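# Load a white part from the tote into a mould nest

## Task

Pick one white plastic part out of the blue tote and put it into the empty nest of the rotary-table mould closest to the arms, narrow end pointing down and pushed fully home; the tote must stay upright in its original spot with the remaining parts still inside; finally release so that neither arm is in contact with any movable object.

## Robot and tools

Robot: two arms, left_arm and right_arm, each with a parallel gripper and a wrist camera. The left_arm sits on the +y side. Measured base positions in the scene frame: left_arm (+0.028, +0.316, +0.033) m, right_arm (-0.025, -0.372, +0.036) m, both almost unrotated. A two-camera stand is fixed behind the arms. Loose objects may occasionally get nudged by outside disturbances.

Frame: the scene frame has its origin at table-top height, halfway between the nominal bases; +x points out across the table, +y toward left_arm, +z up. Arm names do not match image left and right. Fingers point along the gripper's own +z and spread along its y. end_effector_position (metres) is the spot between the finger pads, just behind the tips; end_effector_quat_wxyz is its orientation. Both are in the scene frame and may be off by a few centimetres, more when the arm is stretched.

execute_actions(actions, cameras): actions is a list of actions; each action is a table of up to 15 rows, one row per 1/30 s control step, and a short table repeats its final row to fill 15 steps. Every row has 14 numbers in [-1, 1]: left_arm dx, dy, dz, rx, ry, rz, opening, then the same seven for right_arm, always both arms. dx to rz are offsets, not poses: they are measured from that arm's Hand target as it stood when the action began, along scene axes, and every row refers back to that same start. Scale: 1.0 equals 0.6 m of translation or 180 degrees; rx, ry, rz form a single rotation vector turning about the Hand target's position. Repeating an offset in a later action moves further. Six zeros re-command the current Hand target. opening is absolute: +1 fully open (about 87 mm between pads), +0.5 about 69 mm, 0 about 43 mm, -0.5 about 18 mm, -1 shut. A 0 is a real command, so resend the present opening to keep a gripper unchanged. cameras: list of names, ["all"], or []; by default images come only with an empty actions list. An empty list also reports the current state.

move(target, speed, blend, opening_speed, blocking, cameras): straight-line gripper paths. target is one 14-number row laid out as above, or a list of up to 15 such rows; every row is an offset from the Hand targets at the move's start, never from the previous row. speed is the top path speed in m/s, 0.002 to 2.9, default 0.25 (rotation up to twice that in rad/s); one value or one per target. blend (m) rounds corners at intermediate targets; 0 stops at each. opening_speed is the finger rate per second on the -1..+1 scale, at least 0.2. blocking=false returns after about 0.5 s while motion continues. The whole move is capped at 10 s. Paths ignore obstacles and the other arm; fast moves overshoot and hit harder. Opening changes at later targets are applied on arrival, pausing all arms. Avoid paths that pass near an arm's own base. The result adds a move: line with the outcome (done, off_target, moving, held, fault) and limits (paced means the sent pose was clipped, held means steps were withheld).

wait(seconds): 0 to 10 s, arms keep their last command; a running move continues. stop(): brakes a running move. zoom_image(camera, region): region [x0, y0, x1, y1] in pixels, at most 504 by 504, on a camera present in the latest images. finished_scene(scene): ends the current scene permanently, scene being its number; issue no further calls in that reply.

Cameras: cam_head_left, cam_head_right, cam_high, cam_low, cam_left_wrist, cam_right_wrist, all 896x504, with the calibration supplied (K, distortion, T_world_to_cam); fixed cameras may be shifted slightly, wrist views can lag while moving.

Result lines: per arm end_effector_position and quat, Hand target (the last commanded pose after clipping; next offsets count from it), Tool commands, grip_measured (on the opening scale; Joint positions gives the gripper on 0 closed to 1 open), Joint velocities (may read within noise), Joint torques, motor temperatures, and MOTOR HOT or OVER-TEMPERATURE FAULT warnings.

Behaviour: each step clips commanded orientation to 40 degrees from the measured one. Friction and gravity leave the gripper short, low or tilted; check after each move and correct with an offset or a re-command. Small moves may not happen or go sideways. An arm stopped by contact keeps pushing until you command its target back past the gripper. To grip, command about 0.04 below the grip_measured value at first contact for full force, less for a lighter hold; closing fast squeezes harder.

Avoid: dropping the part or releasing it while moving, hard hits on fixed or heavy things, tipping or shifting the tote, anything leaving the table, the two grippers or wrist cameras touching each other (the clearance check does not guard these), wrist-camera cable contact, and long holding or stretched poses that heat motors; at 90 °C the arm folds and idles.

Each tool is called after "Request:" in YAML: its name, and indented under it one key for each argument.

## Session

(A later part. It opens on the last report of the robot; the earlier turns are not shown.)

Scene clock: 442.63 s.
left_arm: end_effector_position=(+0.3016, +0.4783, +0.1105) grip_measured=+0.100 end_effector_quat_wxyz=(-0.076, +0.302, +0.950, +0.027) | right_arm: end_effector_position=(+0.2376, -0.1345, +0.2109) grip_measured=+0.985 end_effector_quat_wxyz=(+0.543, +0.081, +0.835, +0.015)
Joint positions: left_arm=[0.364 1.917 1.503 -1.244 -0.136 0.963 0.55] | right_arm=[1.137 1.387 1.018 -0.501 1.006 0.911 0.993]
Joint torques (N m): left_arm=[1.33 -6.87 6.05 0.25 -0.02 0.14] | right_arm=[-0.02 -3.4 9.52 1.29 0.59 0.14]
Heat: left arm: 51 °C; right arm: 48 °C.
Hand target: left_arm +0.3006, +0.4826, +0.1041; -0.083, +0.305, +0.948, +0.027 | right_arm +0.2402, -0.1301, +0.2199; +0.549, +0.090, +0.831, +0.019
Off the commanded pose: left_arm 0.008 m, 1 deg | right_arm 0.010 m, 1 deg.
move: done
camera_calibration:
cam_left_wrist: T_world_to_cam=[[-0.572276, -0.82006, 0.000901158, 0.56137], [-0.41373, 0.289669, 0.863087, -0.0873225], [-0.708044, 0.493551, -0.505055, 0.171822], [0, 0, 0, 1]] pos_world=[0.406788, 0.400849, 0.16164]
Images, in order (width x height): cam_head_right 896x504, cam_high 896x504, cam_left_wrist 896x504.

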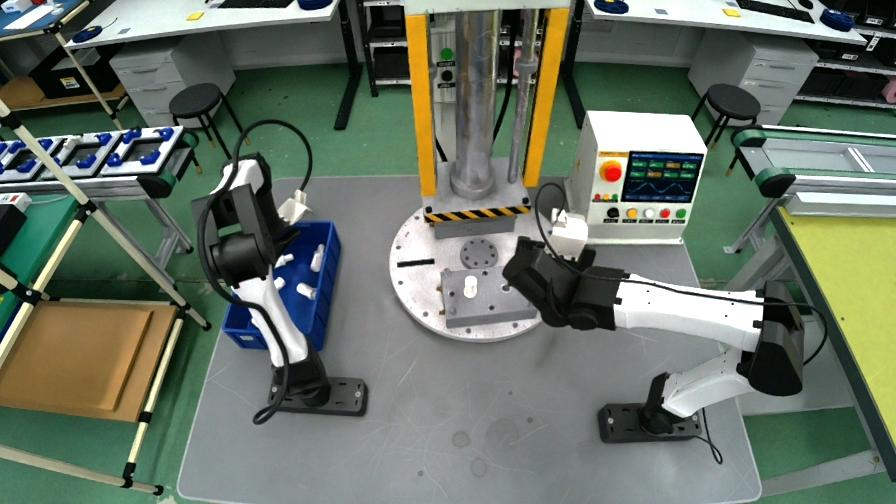

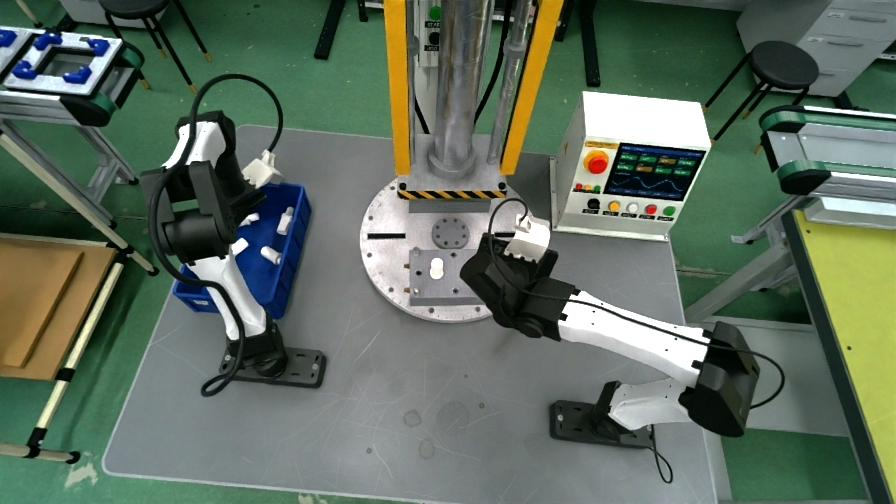

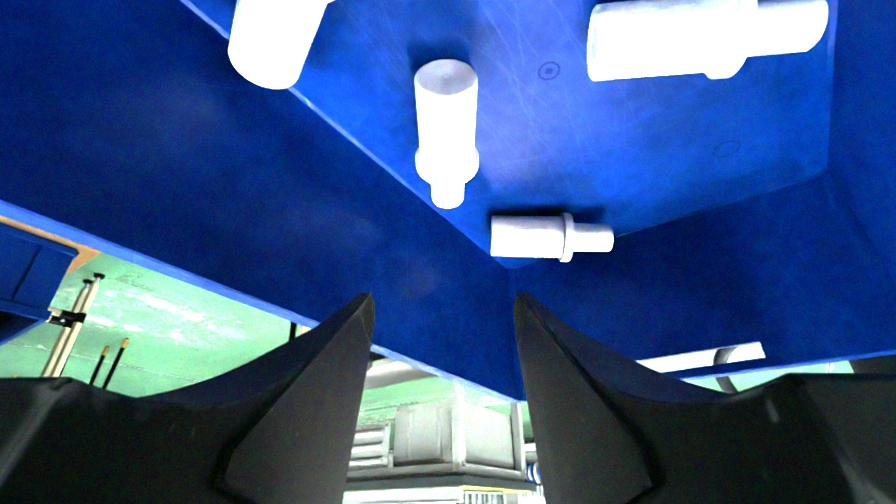

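Request:
move:
  target:
    - [0, 0, 0, 0, 0, 0, 0.1, -0.067, 0.217, 0.1, 0.23, 0.018, 0.054, 0]
    - [0, 0, 0, 0, 0, 0, 0.1, 0.0613, 0.5, -0.1167, 0.4598, 0.0361, 0.1088, 0]
  speed: 0.25
  blend: 0.03
  cameras: ["cam_right_wrist", "cam_high", "cam_low", "cam_left_wrist"]

Scene clock: 512.67 s.
left_arm: end_effector_position=(+0.3017, +0.4783, +0.1104) grip_measured=+0.100 end_effector_quat_wxyz=(-0.076, +0.302, +0.950, +0.027) | right_arm: end_effector_position=(+0.2744, +0.1680, +0.1461) grip_measured=+0.000 end_effector_quat_wxyz=(+0.302, +0.298, +0.649, +0.631)
Joint positions: left_arm=[0.364 1.917 1.503 -1.243 -0.136 0.963 0.55] | right_arm=[1.145 2.322 1.224 1.076 0.428 1.564 0.5]
Joint torques (N m): left_arm=[1.32 -6.9 6.11 0.24 -0.02 0.13] | right_arm=[-0.87 -8.61 6.27 2.29 0 0.03]
Motor temperatures (°C): left_arm=[29 39 46 32 27 29 28] | right_arm=[30 39 49 35 28 28 31]
Heat: left arm: 46 °C; right arm: 49 °C.
Hand target: left_arm +0.3006, +0.4826, +0.1041; -0.083, +0.305, +0.948, +0.027 | right_arm +0.2768, +0.1700, +0.1499; +0.298, +0.299, +0.641, +0.641
Off the commanded pose: left_arm 0.008 m, 1 deg | right_arm 0.005 m, 2 deg.
move: done
camera_calibration:
cam_left_wrist: T_world_to_cam=[[-0.572312, -0.820036, 0.000583431, 0.561485], [-0.414037, 0.289575, 0.862971, -0.0870986], [-0.707836, 0.493647, -0.505253, 0.171801], [0, 0, 0, 1]] pos_world=[0.40689, 0.40085, 0.161639]
cam_right_wrist: T_world_to_cam=[[-0.0115218, -0.0396486, -0.999147, 0.151678], [-0.999535, 0.0286774, 0.0103883, 0.293303], [0.028241, 0.998802, -0.0399606, -0.0244415], [0, 0, 0, 1]] pos_world=[0.295605, 0.0220149, 0.147525]
Images, in order (width x height): cam_high 896x504, cam_low 896x504, cam_left_wrist 896x504, cam_right_wrist 896x504.

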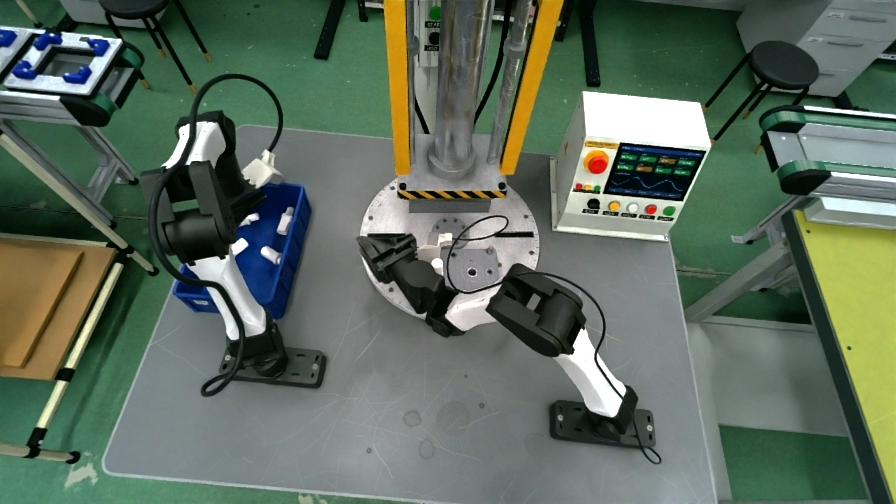

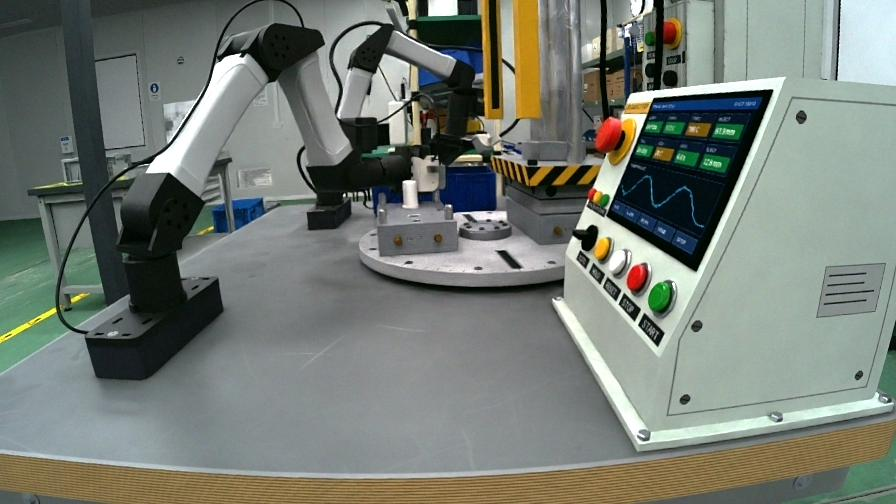

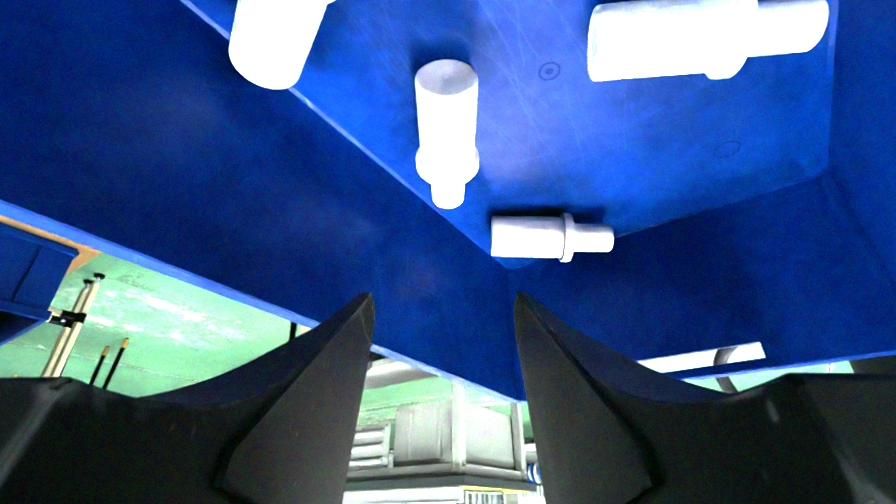

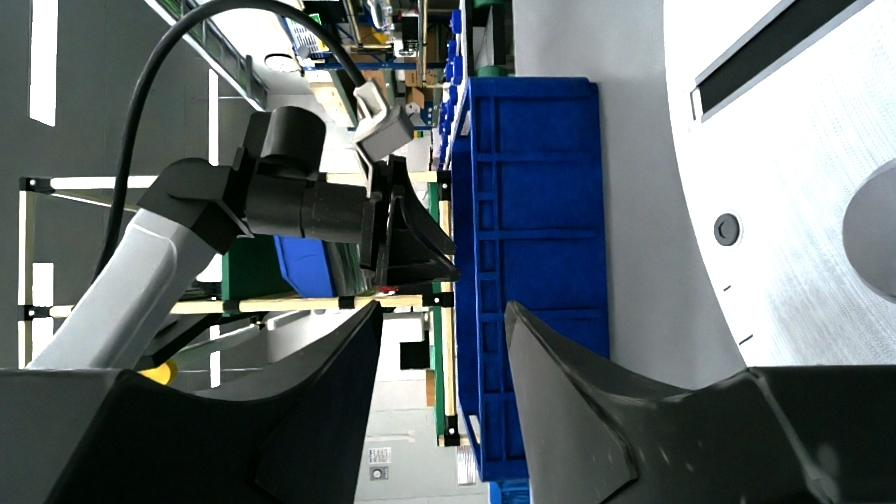

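Request:
zoom_image:
  camera: "cam_right_wrist"
  region: [200, 60, 620, 320]

Scaled by 1.200 from the camera's 896x504 image, which has a finer 1280x720 frame.

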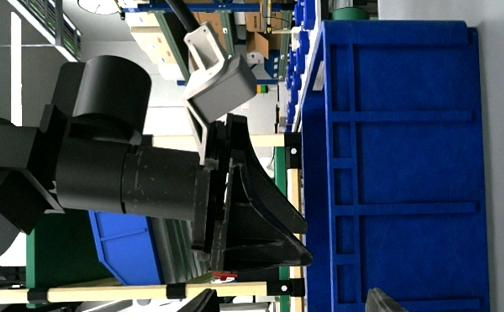

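Request:
move:
  target: [-0.0085, -0.0023, -0.115, 0, 0, 0, 0.1, 0, 0, 0, 0, 0, 0, 0]
  speed: 0.12
  cameras: ["cam_right_wrist", "cam_left_wrist"]

Scene clock: 542.43 s.
left_arm: end_effector_position=(+0.2953, +0.4768, +0.0448) grip_measured=+0.100 end_effector_quat_wxyz=(-0.080, +0.306, +0.948, +0.024) | right_arm: end_effector_position=(+0.2743, +0.1680, +0.1461) grip_measured=+0.000 end_effector_quat_wxyz=(+0.302, +0.298, +0.649, +0.631)
Joint positions: left_arm=[0.366 1.975 1.309 -1.001 -0.136 0.971 0.55] | right_arm=[1.145 2.322 1.224 1.076 0.427 1.565 0.5]
Joint torques (N m): left_arm=[1.31 -6.48 5.29 0.41 -0.02 0.04] | right_arm=[-0.77 -8.65 6.27 2.32 -0.05 0.01]
Motor temperatures (°C): left_arm=[29 39 45 31 27 29 28] | right_arm=[30 45 48 39 28 28 31]
Heat: left arm: 45 °C; right arm: 48 °C.
Hand target: left_arm +0.2955, +0.4812, +0.0352; -0.083, +0.305, +0.948, +0.027 | right_arm +0.2768, +0.1700, +0.1499; +0.298, +0.299, +0.641, +0.641
Off the commanded pose: left_arm 0.011 m, 1 deg | right_arm 0.005 m, 2 deg.
move: off_target (left_arm)
camera_calibration:
cam_left_wrist: T_world_to_cam=[[-0.578139, -0.81588, 0.0097622, 0.55588], [-0.402915, 0.295872, 0.866094, -0.0390938], [-0.709517, 0.49679, -0.499786, 0.13353], [0, 0, 0, 1]] pos_world=[0.400367, 0.398762, 0.0951689]
cam_right_wrist: T_world_to_cam=[[-0.0119941, -0.0390399, -0.999166, 0.151806], [-0.999538, 0.0283853, 0.0108895, 0.293236], [0.0279365, 0.998834, -0.0393623, -0.0244418], [0, 0, 0, 1]] pos_world=[0.295604, 0.0220162, 0.147524]
Images, in order (width x height): cam_left_wrist 896x504, cam_right_wrist 896x504.

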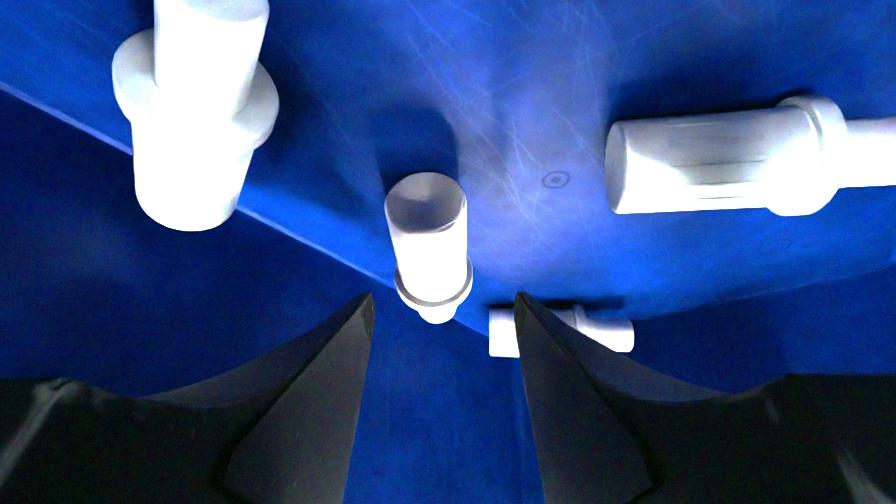

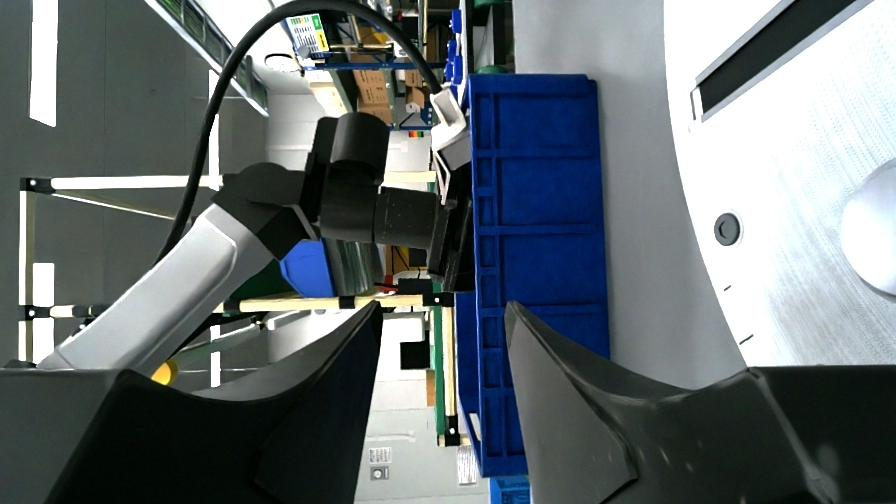

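Request:
move:
  target: [0.0098, 0.0025, -0.0445, 0, 0, 0, 0.1, 0, 0, 0, 0, 0, 0, 0]
  speed: 0.08
  cameras: ["cam_right_wrist", "cam_left_wrist"]

Scene clock: 572.27 s.
left_arm: end_effector_position=(+0.3185, +0.4801, +0.0303) grip_measured=+0.100 end_effector_quat_wxyz=(-0.039, +0.305, +0.951, +0.037) | right_arm: end_effector_position=(+0.2743, +0.1680, +0.1461) grip_measured=+0.000 end_effector_quat_wxyz=(+0.302, +0.298, +0.649, +0.631)
Joint positions: left_arm=[0.366 2.003 1.307 -0.89 -0.106 0.973 0.55] | right_arm=[1.145 2.322 1.224 1.076 0.427 1.565 0.5]
Joint torques (N m): left_arm=[1.06 -4.05 4.05 0.25 -0.32 0.03] | right_arm=[-0.79 -8.58 6.17 2.32 -0.04 0.04]
Heat: left arm: 45 °C; right arm: 49 °C.
Hand target: left_arm +0.3014, +0.4828, +0.0084; -0.083, +0.305, +0.948, +0.027 | right_arm +0.2768, +0.1700, +0.1499; +0.298, +0.299, +0.641, +0.641
Off the commanded pose: left_arm 0.028 m, 5 deg | right_arm 0.005 m, 2 deg.
move: off_target (left_arm)
camera_calibration:
cam_left_wrist: T_world_to_cam=[[-0.576311, -0.816265, -0.0397205, 0.573251], [-0.476124, 0.295862, 0.828113, 0.00621937], [-0.664208, 0.496162, -0.559152, 0.128841], [0, 0, 0, 1]] pos_world=[0.418909, 0.402158, 0.0896611]
cam_right_wrist: T_world_to_cam=[[-0.0119941, -0.0390399, -0.999166, 0.151806], [-0.999538, 0.0283853, 0.0108895, 0.293236], [0.0279365, 0.998834, -0.0393623, -0.0244418], [0, 0, 0, 1]] pos_world=[0.295604, 0.0220162, 0.147524]
Images, in order (width x height): cam_left_wrist 896x504, cam_right_wrist 896x504.

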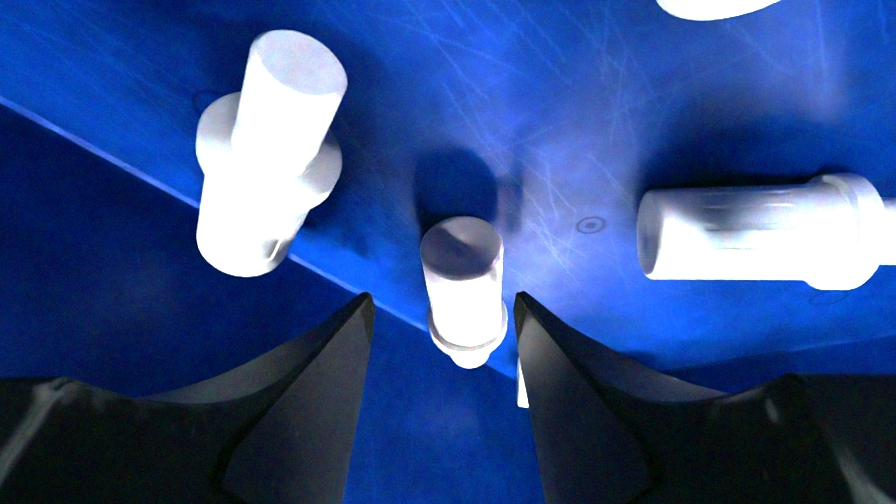

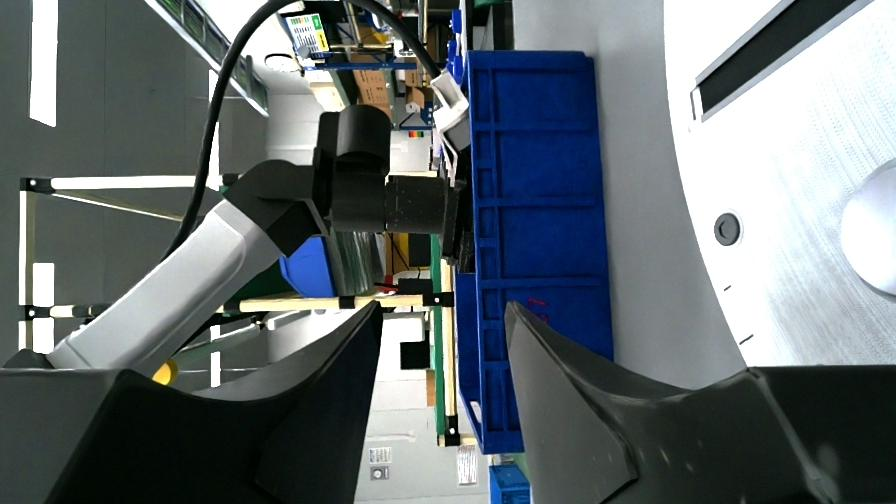

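Request:
zoom_image:
  camera: "cam_right_wrist"
  region: [300, 60, 620, 320]

Request:
wait:
  seconds: 0.1
  cameras: ["cam_high", "cam_head_right", "cam_head_left"]

Scaled by 1.575 from the camera's 896x504 image, which has a finer 1280x720 frame.

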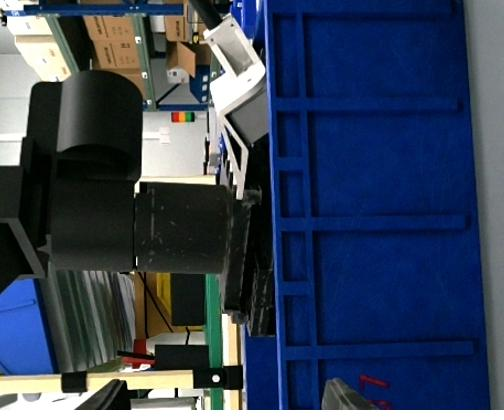

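Scene clock: 593.83 s.
left_arm: end_effector_position=(+0.3186, +0.4801, +0.0303) grip_measured=+0.100 end_effector_quat_wxyz=(-0.039, +0.305, +0.951, +0.037) | right_arm: end_effector_position=(+0.2743, +0.1680, +0.1461) grip_measured=+0.000 end_effector_quat_wxyz=(+0.302, +0.298, +0.649, +0.631)
Joint positions: left_arm=[0.366 2.003 1.307 -0.89 -0.106 0.973 0.55] | right_arm=[1.145 2.322 1.224 1.076 0.427 1.565 0.5]
Joint torques (N m): left_arm=[1.01 -4.03 4.01 0.27 -0.31 0.03] | right_arm=[-0.76 -8.54 6.22 2.32 -0.01 0.03]
Motor temperatures (°C): left_arm=[29 36 44 30 27 29 28] | right_arm=[30 50 46 42 28 28 31]
Heat: left arm: 44 °C; right arm: 50 °C.
Hand target: left_arm +0.3014, +0.4827, +0.0084; -0.083, +0.305, +0.948, +0.027 | right_arm +0.2768, +0.1700, +0.1499; +0.298, +0.299, +0.641, +0.641
Tool commands: left_gripper/opening=+0.1 right_gripper/opening=+0.0
Off the commanded pose: left_arm 0.028 m, 5 deg | right_arm 0.005 m, 2 deg.
wait: 0.10 s; at rest from the start
Images, in order (width x height): cam_head_left 896x504, cam_head_right 896x504, cam_high 896x504.

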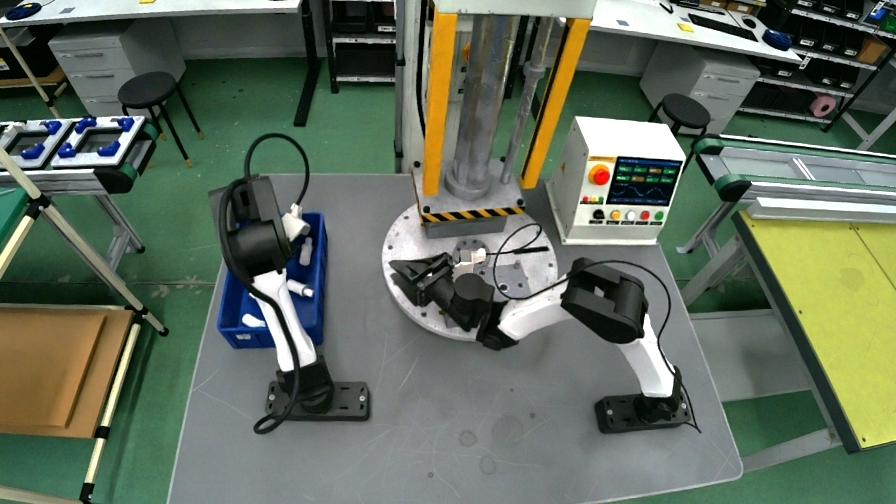

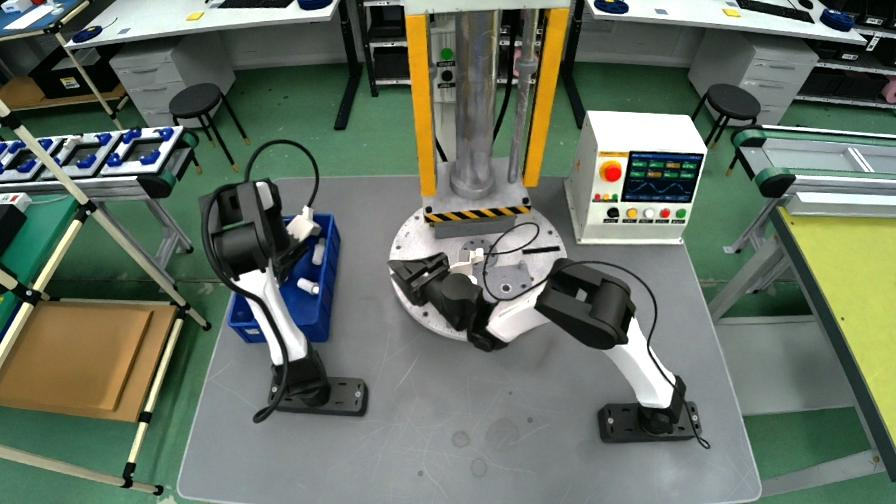

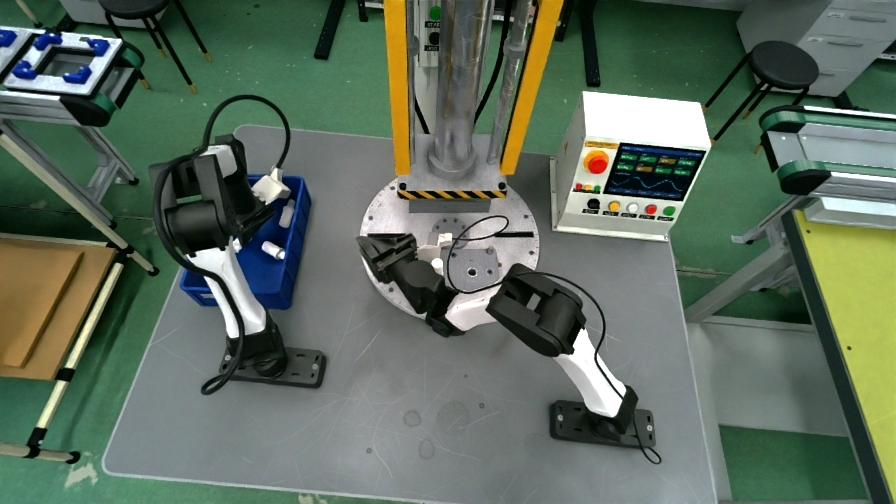

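Request:
move:
  target: [-0.002, -0.003, 0.22, 0, 0, 0, 0.1, 0, 0, 0, 0, 0, 0, 0]
  speed: 0.12
  cameras: ["cam_right_wrist", "cam_left_wrist", "cam_high", "cam_head_right"]

Scene clock: 699.40 s.
left_arm: end_effector_position=(+0.2977, +0.4778, +0.1256) grip_measured=+0.100 end_effector_quat_wxyz=(-0.096, +0.308, +0.947, +0.011) | right_arm: end_effector_position=(+0.2743, +0.1680, +0.1461) grip_measured=+0.000 end_effector_quat_wxyz=(+0.302, +0.298, +0.649, +0.631)
Joint positions: left_arm=[0.366 1.942 1.587 -1.354 -0.136 0.973 0.55] | right_arm=[1.145 2.322 1.224 1.076 0.427 1.565 0.5]
Joint torques (N m): left_arm=[0.81 -10.56 8.87 -0.12 -0.01 0] | right_arm=[-0.8 -8.42 6.28 2.29 -0.07 0.01]
Heat: left arm: 42 °C; right arm: 53 °C.
Hand target: left_arm +0.3002, +0.4810, +0.1404; -0.083, +0.305, +0.948, +0.027 | right_arm +0.2768, +0.1700, +0.1499; +0.298, +0.299, +0.641, +0.641
Off the commanded pose: left_arm 0.015 m, 2 deg | right_arm 0.005 m, 2 deg.
move: off_target (left_arm)
camera_calibration:
cam_left_wrist: T_world_to_cam=[[-0.577923, -0.81486, 0.0448035, 0.552425], [-0.368322, 0.309428, 0.876694, -0.126484], [-0.728247, 0.49016, -0.478957, 0.181324], [0, 0, 0, 1]] pos_world=[0.404721, 0.400409, 0.172983]
cam_right_wrist: T_world_to_cam=[[-0.0119941, -0.0390399, -0.999166, 0.151806], [-0.999538, 0.0283853, 0.0108895, 0.293236], [0.0279365, 0.998834, -0.0393623, -0.0244418], [0, 0, 0, 1]] pos_world=[0.295604, 0.0220162, 0.147524]
Images, in order (width x height): cam_head_right 896x504, cam_high 896x504, cam_left_wrist 896x504, cam_right_wrist 896x504.

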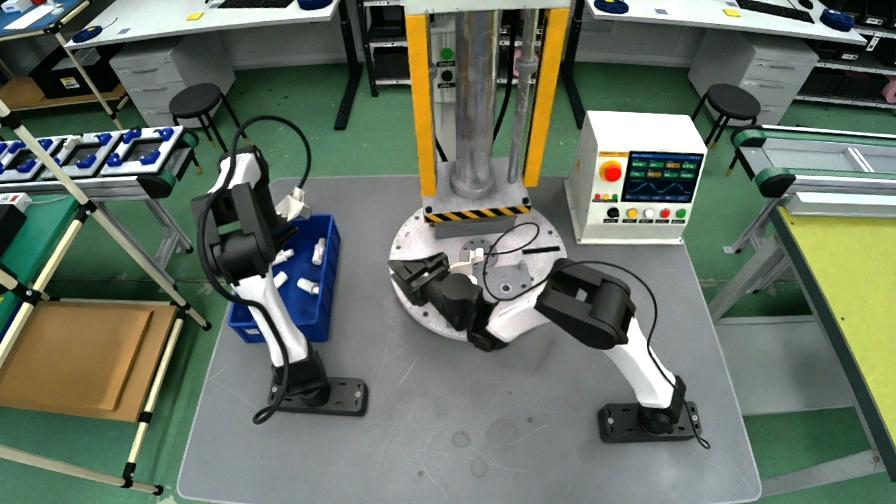

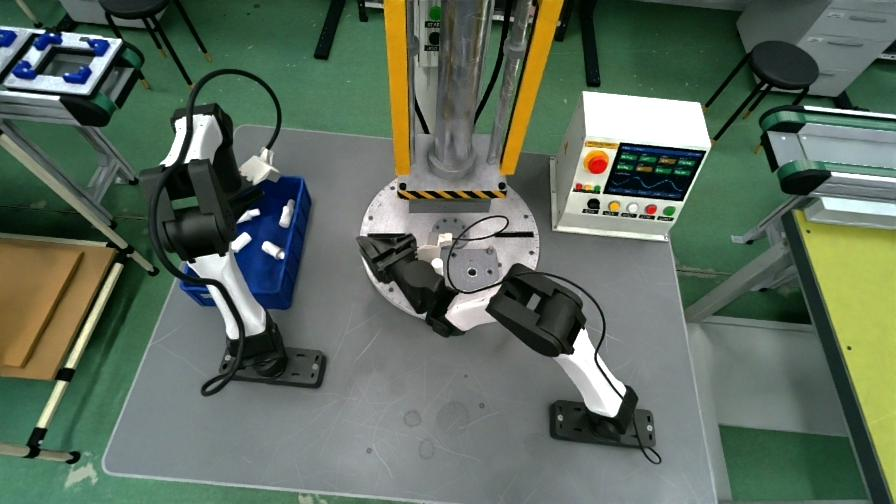

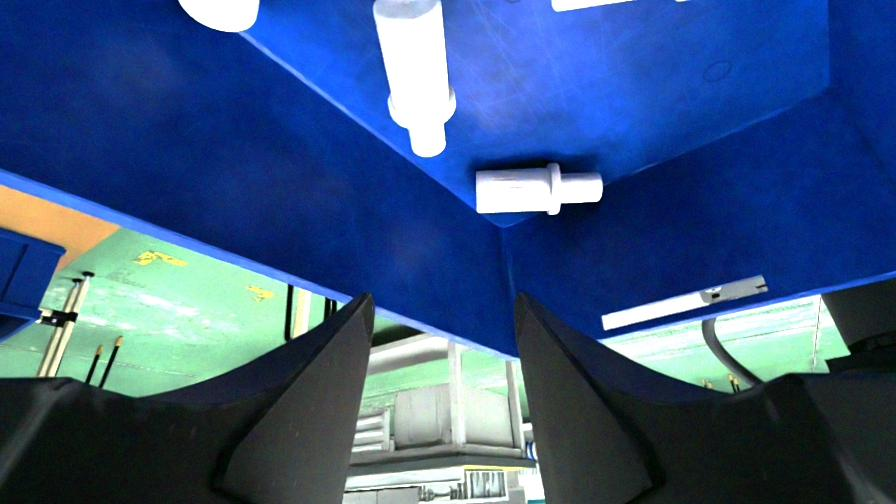

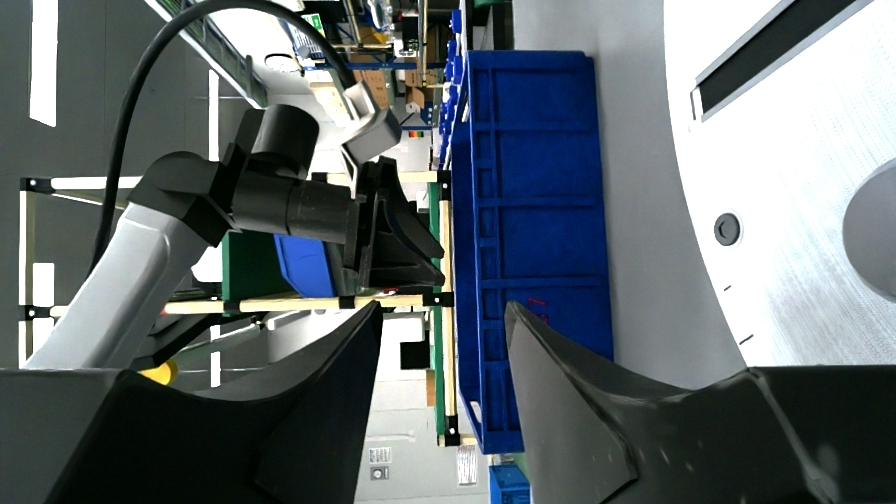

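Request:
zoom_image:
  camera: "cam_right_wrist"
  region: [220, 60, 480, 310]

Request:
zoom_image:
  camera: "cam_high"
  region: [130, 60, 330, 320]

Request:
zoom_image:
  camera: "cam_head_right"
  region: [180, 100, 380, 360]

Scaled by 1.938 from the camera's 896x504 image, which has a finer 1280x720 frame.

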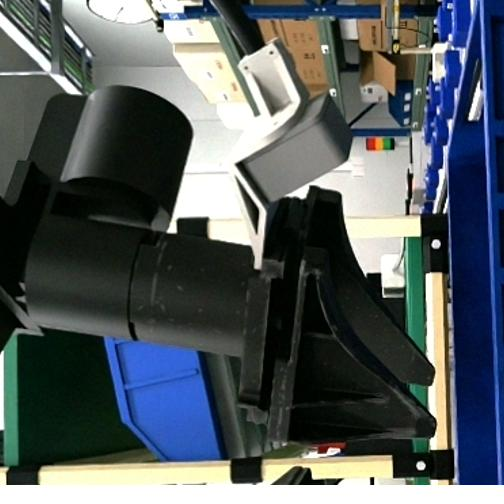

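Scaled by 1.938 from the camera's 896x504 image, which has a finer 1280x720 frame.

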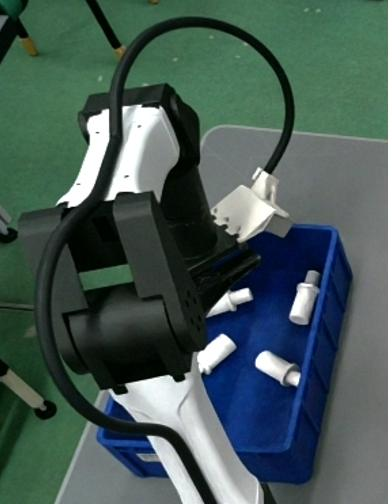

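Scaled by 1.938 from the camera's 896x504 image, which has a finer 1280x720 frame.

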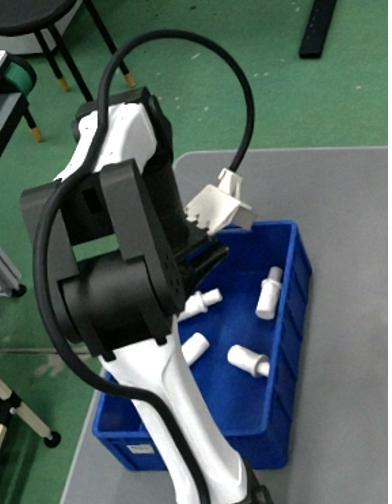

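Request:
move:
  target: [-0.0837, -0.1183, 0.2827, -0.1239, -0.3583, 0.2244, 1, 0, 0, 0, 0, 0, 0, 0]
  speed: 0.25
  cameras: ["cam_left_wrist"]

Scene clock: 809.17 s.
left_arm: end_effector_position=(+0.2491, +0.4103, +0.3102) grip_measured=+1.000 end_effector_quat_wxyz=(+0.468, -0.070, +0.881, -0.015) | right_arm: end_effector_position=(+0.2743, +0.1680, +0.1461) grip_measured=+0.000 end_effector_quat_wxyz=(+0.302, +0.298, +0.649, +0.631)
Joint positions: left_arm=[0.763 0.946 1.256 -1.036 0.565 0.333 1] | right_arm=[1.145 2.322 1.224 1.076 0.427 1.565 0.5]
Joint torques (N m): left_arm=[1.25 -1.5 6.11 1.62 0.47 -0.06] | right_arm=[-0.76 -8.57 6.28 2.31 -0.02 0.04]
Motor temperatures (°C): left_arm=[29 45 46 29 27 29 28] | right_arm=[30 55 44 46 27 28 31]
Heat: left arm: 46 °C; right arm: 55 °C.
Hand target: left_arm +0.2500, +0.4100, +0.3101; +0.474, -0.072, +0.877, -0.018 | right_arm +0.2768, +0.1700, +0.1499; +0.298, +0.299, +0.641, +0.641
Off the commanded pose: left_arm 0.001 m, 1 deg | right_arm 0.005 m, 2 deg.
move: done
camera_calibration:
cam_left_wrist: T_world_to_cam=[[0.107072, -0.989102, 0.101058, 0.344377], [-0.98894, -0.11644, -0.0918661, 0.344327], [0.102632, -0.0901038, -0.99063, 0.457294], [0, 0, 0, 1]] pos_world=[0.256712, 0.421921, 0.449839]
Images, in order (width x height): cam_left_wrist 896x504.

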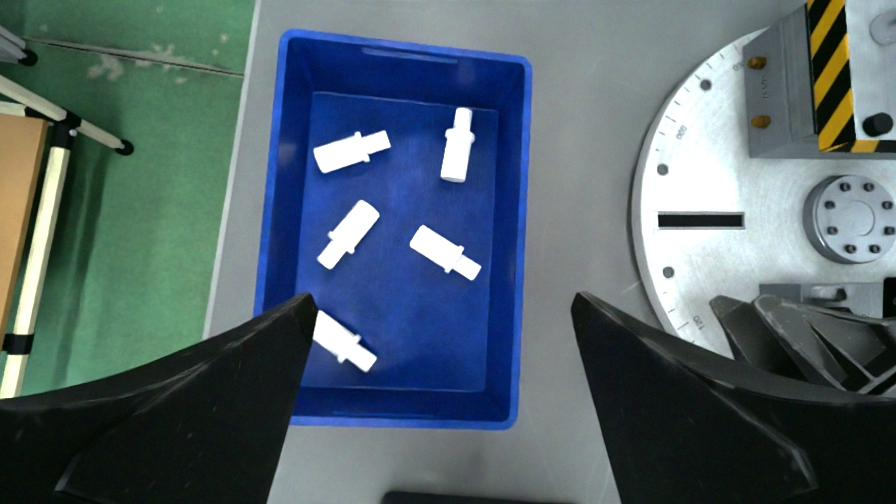

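Request:
zoom_image:
  camera: "cam_left_wrist"
  region: [280, 80, 540, 300]

Request:
zoom_image:
  camera: "cam_left_wrist"
  region: [400, 210, 500, 290]

Scaled by 1.938 from the camera's 896x504 image, which has a finer 1280x720 frame.

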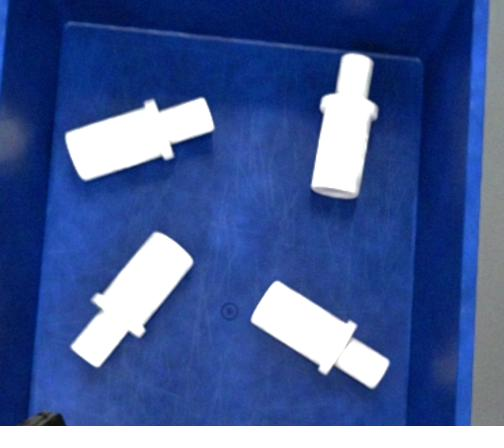

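Scaled by 5.040 from the camera's 896x504 image, which has a finer 1280x720 frame.

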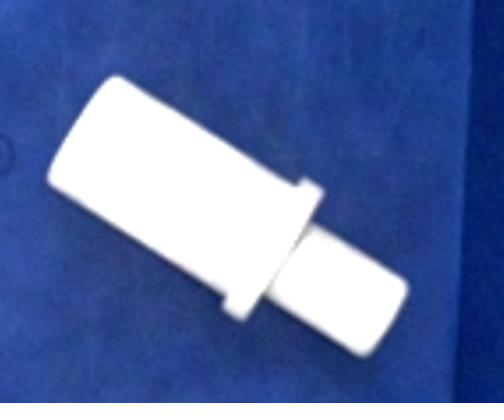

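Request:
move:
  target:
    - [0.05, -0.015, -0.08, -0.045, 0.09, 0.17, 0.2, -0.128, -0.283, 0.25, -0.165, 0.189, 0.039, 0.5]
    - [0.086, -0.0285, -0.2667, -0.0782, 0.1672, 0.3032, 0.2, -0.0447, -0.9167, 0.2167, -0.3294, 0.3781, 0.0785, 0.5]
  speed: 0.25
  blend: 0.03
  cameras: ["cam_left_wrist", "cam_right_wrist", "cam_high", "cam_low"]

Scene clock: 895.87 s.
left_arm: end_effector_position=(+0.3006, +0.3918, +0.1551) grip_measured=+0.200 end_effector_quat_wxyz=(+0.184, -0.516, +0.830, +0.106) | right_arm: end_effector_position=(+0.2489, -0.3789, +0.2763) grip_measured=+0.500 end_effector_quat_wxyz=(+0.101, +0.360, +0.924, +0.083)
Joint positions: left_arm=[0.189 1.446 1.187 -1.037 -0.332 -0.891 0.6] | right_arm=[-0.165 1.575 1.783 -1.549 -0.126 0.569 0.75]
Joint torques (N m): left_arm=[0.06 -4.01 6.65 0.9 -0.33 -0.11] | right_arm=[0.14 -3.95 7.87 0.69 0.14 -0.09]
Motor temperatures (°C): left_arm=[29 36 44 33 28 29 28] | right_arm=[30 56 44 45 27 28 31]
Heat: left arm: 44 °C; right arm: 56 °C.
Hand target: left_arm +0.3016, +0.3928, +0.1501; +0.183, -0.518, +0.828, +0.115 | right_arm +0.2499, -0.3800, +0.2799; -0.065, +0.342, +0.937, +0.024
Off the commanded pose: left_arm 0.005 m, 1 deg | right_arm 0.004 m, 20 deg.
joint sent to its limit (right arm) — joint 4 (wrist pitch), lower limit. The joint targets are off in orientation, not in position.
move: off_target (right_arm)
camera_calibration:
cam_left_wrist: T_world_to_cam=[[0.896698, -0.442011, 0.0236569, -0.10337], [-0.406821, -0.801889, 0.437573, 0.39041], [-0.174442, -0.401995, -0.898872, 0.487886], [0, 0, 0, 1]] pos_world=[0.336627, 0.463502, 0.27016]
cam_right_wrist: T_world_to_cam=[[-0.647126, -0.73247, -0.21146, -0.0621146], [-0.656539, 0.394426, 0.64295, 0.160674], [-0.387536, 0.554902, -0.736138, 0.655455], [0, 0, 0, 1]] pos_world=[0.319305, -0.472584, 0.366066]
Images, in order (width x height): cam_high 896x504, cam_low 896x504, cam_left_wrist 896x504, cam_right_wrist 896x504.

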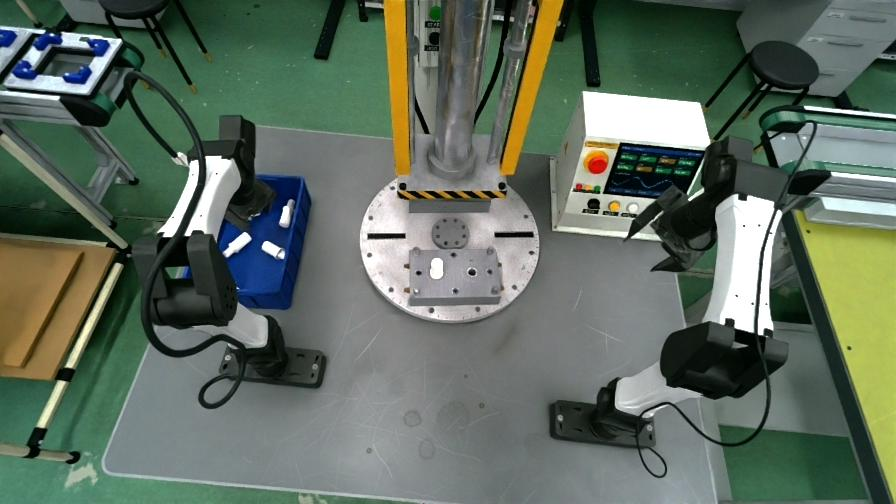

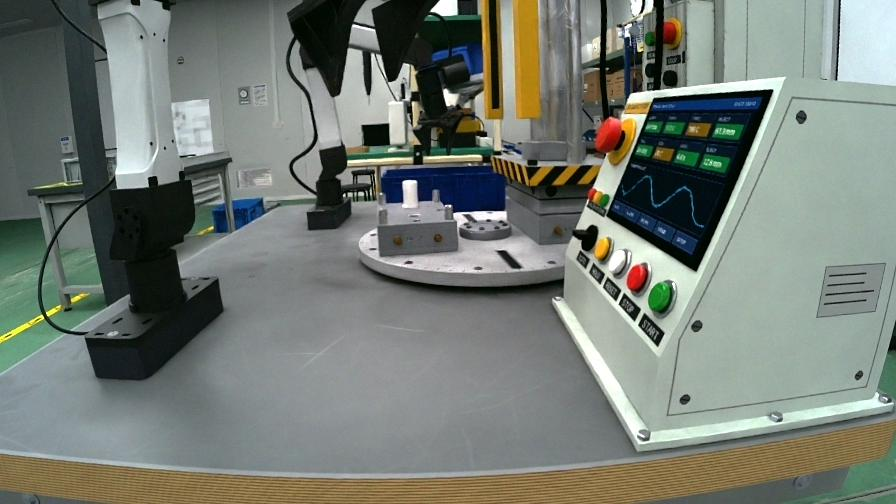

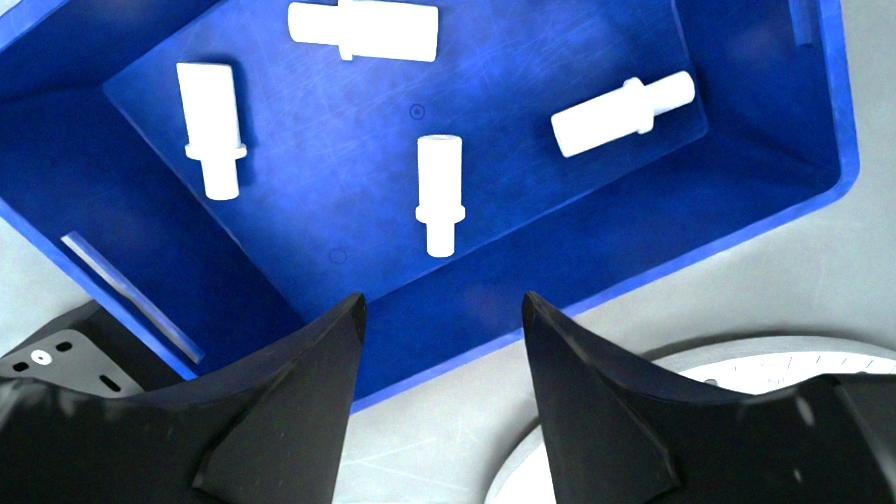

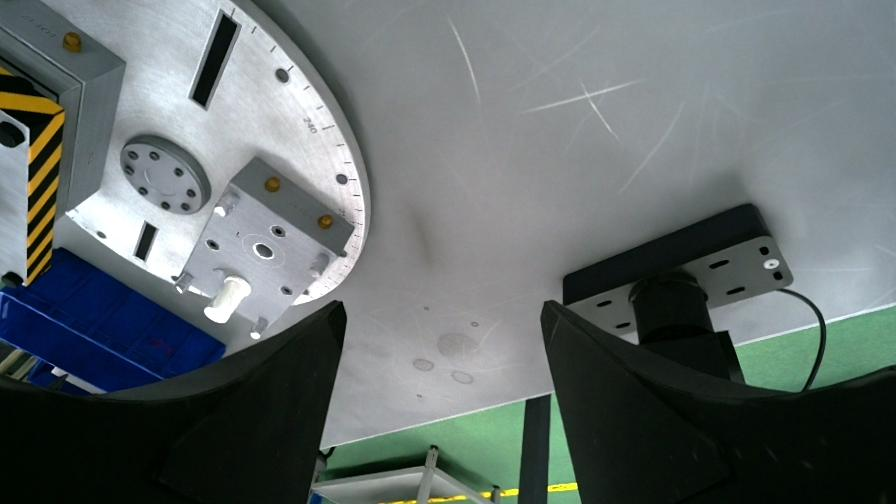

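Request:
move:
  target: [-0.0028, 0.0055, -0.1417, 0, 0, 0, 0.2, 0, 0, 0, 0, 0, 0, 0.5]
  speed: 0.15
  cameras: ["cam_left_wrist", "cam_high"]

Scene clock: 934.47 s.
left_arm: end_effector_position=(+0.3006, +0.3920, +0.0701) grip_measured=+0.200 end_effector_quat_wxyz=(+0.184, -0.516, +0.830, +0.107) | right_arm: end_effector_position=(+0.2489, -0.3792, +0.2762) grip_measured=+0.500 end_effector_quat_wxyz=(+0.101, +0.360, +0.924, +0.082)
Joint positions: left_arm=[0.189 1.512 0.901 -0.686 -0.333 -0.891 0.6] | right_arm=[-0.165 1.575 1.783 -1.549 -0.125 0.568 0.75]
Joint torques (N m): left_arm=[1.17 -4.14 6.32 0.98 -0.3 0.03] | right_arm=[0.17 -3.96 7.79 0.7 0.15 -0.1]
Motor temperatures (°C): left_arm=[29 36 44 32 28 29 28] | right_arm=[30 49 47 39 27 28 31]
Heat: left arm: 44 °C; right arm: 49 °C.
Hand target: left_arm +0.2998, +0.3960, +0.0650; +0.183, -0.518, +0.828, +0.115 | right_arm +0.2499, -0.3800, +0.2799; -0.065, +0.342, +0.937, +0.024
Off the commanded pose: left_arm 0.007 m, 1 deg | right_arm 0.004 m, 20 deg.
joint sent to its limit (right arm) — joint 4 (wrist pitch), lower limit. The joint targets are off in orientation, not in position.
move: off_target (right_arm)
camera_calibration:
cam_left_wrist: T_world_to_cam=[[0.896881, -0.441705, 0.0223817, -0.101323], [-0.406114, -0.80246, 0.437183, 0.427661], [-0.175146, -0.401191, -0.899094, 0.411478], [0, 0, 0, 1]] pos_world=[0.336622, 0.463508, 0.185259]
Images, in order (width x height): cam_high 896x504, cam_left_wrist 896x504.

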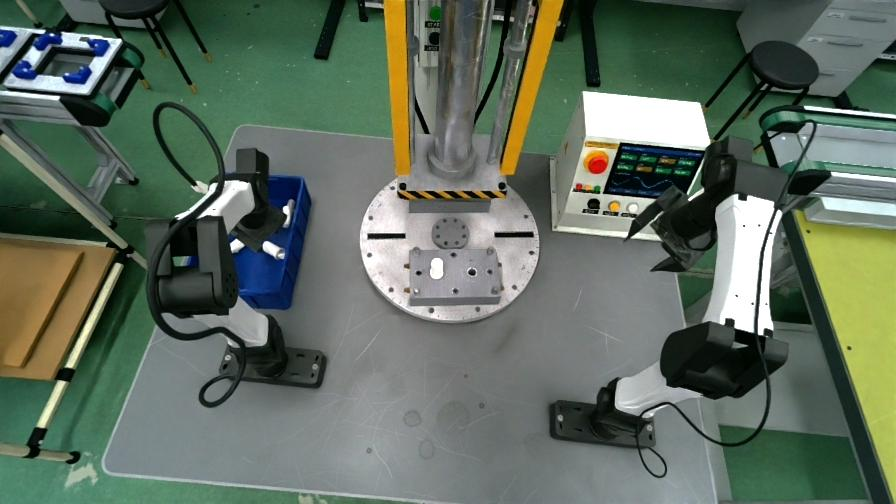

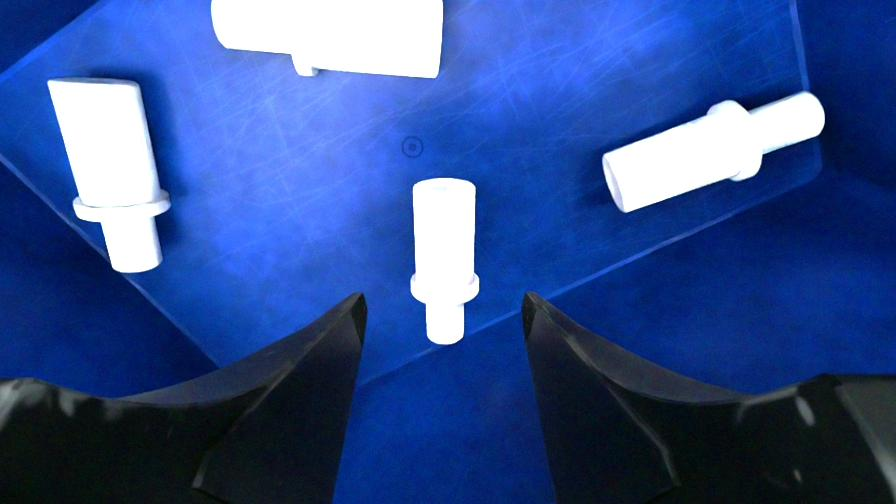

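Request:
move:
  target: [0.001, 0.0, -0.084, 0, 0, 0, 0.2, 0, 0, 0, 0, 0, 0, 0.5]
  speed: 0.1
  cameras: ["cam_left_wrist"]

Scene clock: 954.50 s.
left_arm: end_effector_position=(+0.3021, +0.3928, +0.0200) grip_measured=+0.200 end_effector_quat_wxyz=(+0.184, -0.517, +0.829, +0.108) | right_arm: end_effector_position=(+0.2489, -0.3792, +0.2762) grip_measured=+0.500 end_effector_quat_wxyz=(+0.101, +0.360, +0.924, +0.082)
Joint positions: left_arm=[0.189 1.618 0.781 -0.46 -0.335 -0.891 0.6] | right_arm=[-0.165 1.575 1.783 -1.549 -0.125 0.568 0.75]
Joint torques (N m): left_arm=[1.06 -4.41 5.63 0.95 -0.27 0.03] | right_arm=[0.2 -3.88 7.82 0.7 0.14 -0.12]
Heat: left arm: 43 °C; right arm: 48 °C.
Hand target: left_arm +0.3004, +0.3960, +0.0146; +0.183, -0.518, +0.828, +0.115 | right_arm +0.2499, -0.3800, +0.2799; -0.065, +0.342, +0.937, +0.024
Off the commanded pose: left_arm 0.007 m, 1 deg | right_arm 0.004 m, 20 deg.
joint sent to its limit (right arm) — joint 4 (wrist pitch), lower limit. The joint targets are off in orientation, not in position.
move: off_target (right_arm)
camera_calibration:
cam_left_wrist: T_world_to_cam=[[0.89743, -0.440628, 0.0215803, -0.101814], [-0.405113, -0.803755, 0.43573, 0.45116], [-0.17465, -0.39978, -0.899819, 0.366344], [0, 0, 0, 1]] pos_world=[0.338124, 0.464217, 0.135256]
Images, in order (width x height): cam_left_wrist 896x504.

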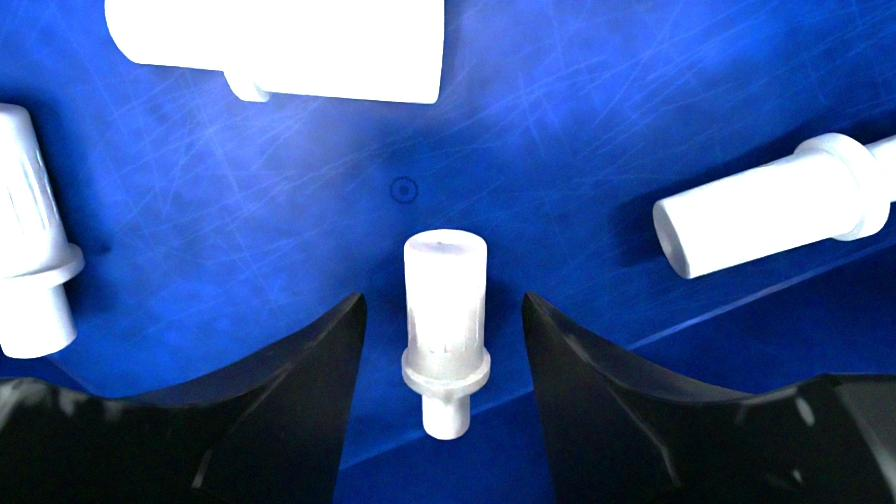

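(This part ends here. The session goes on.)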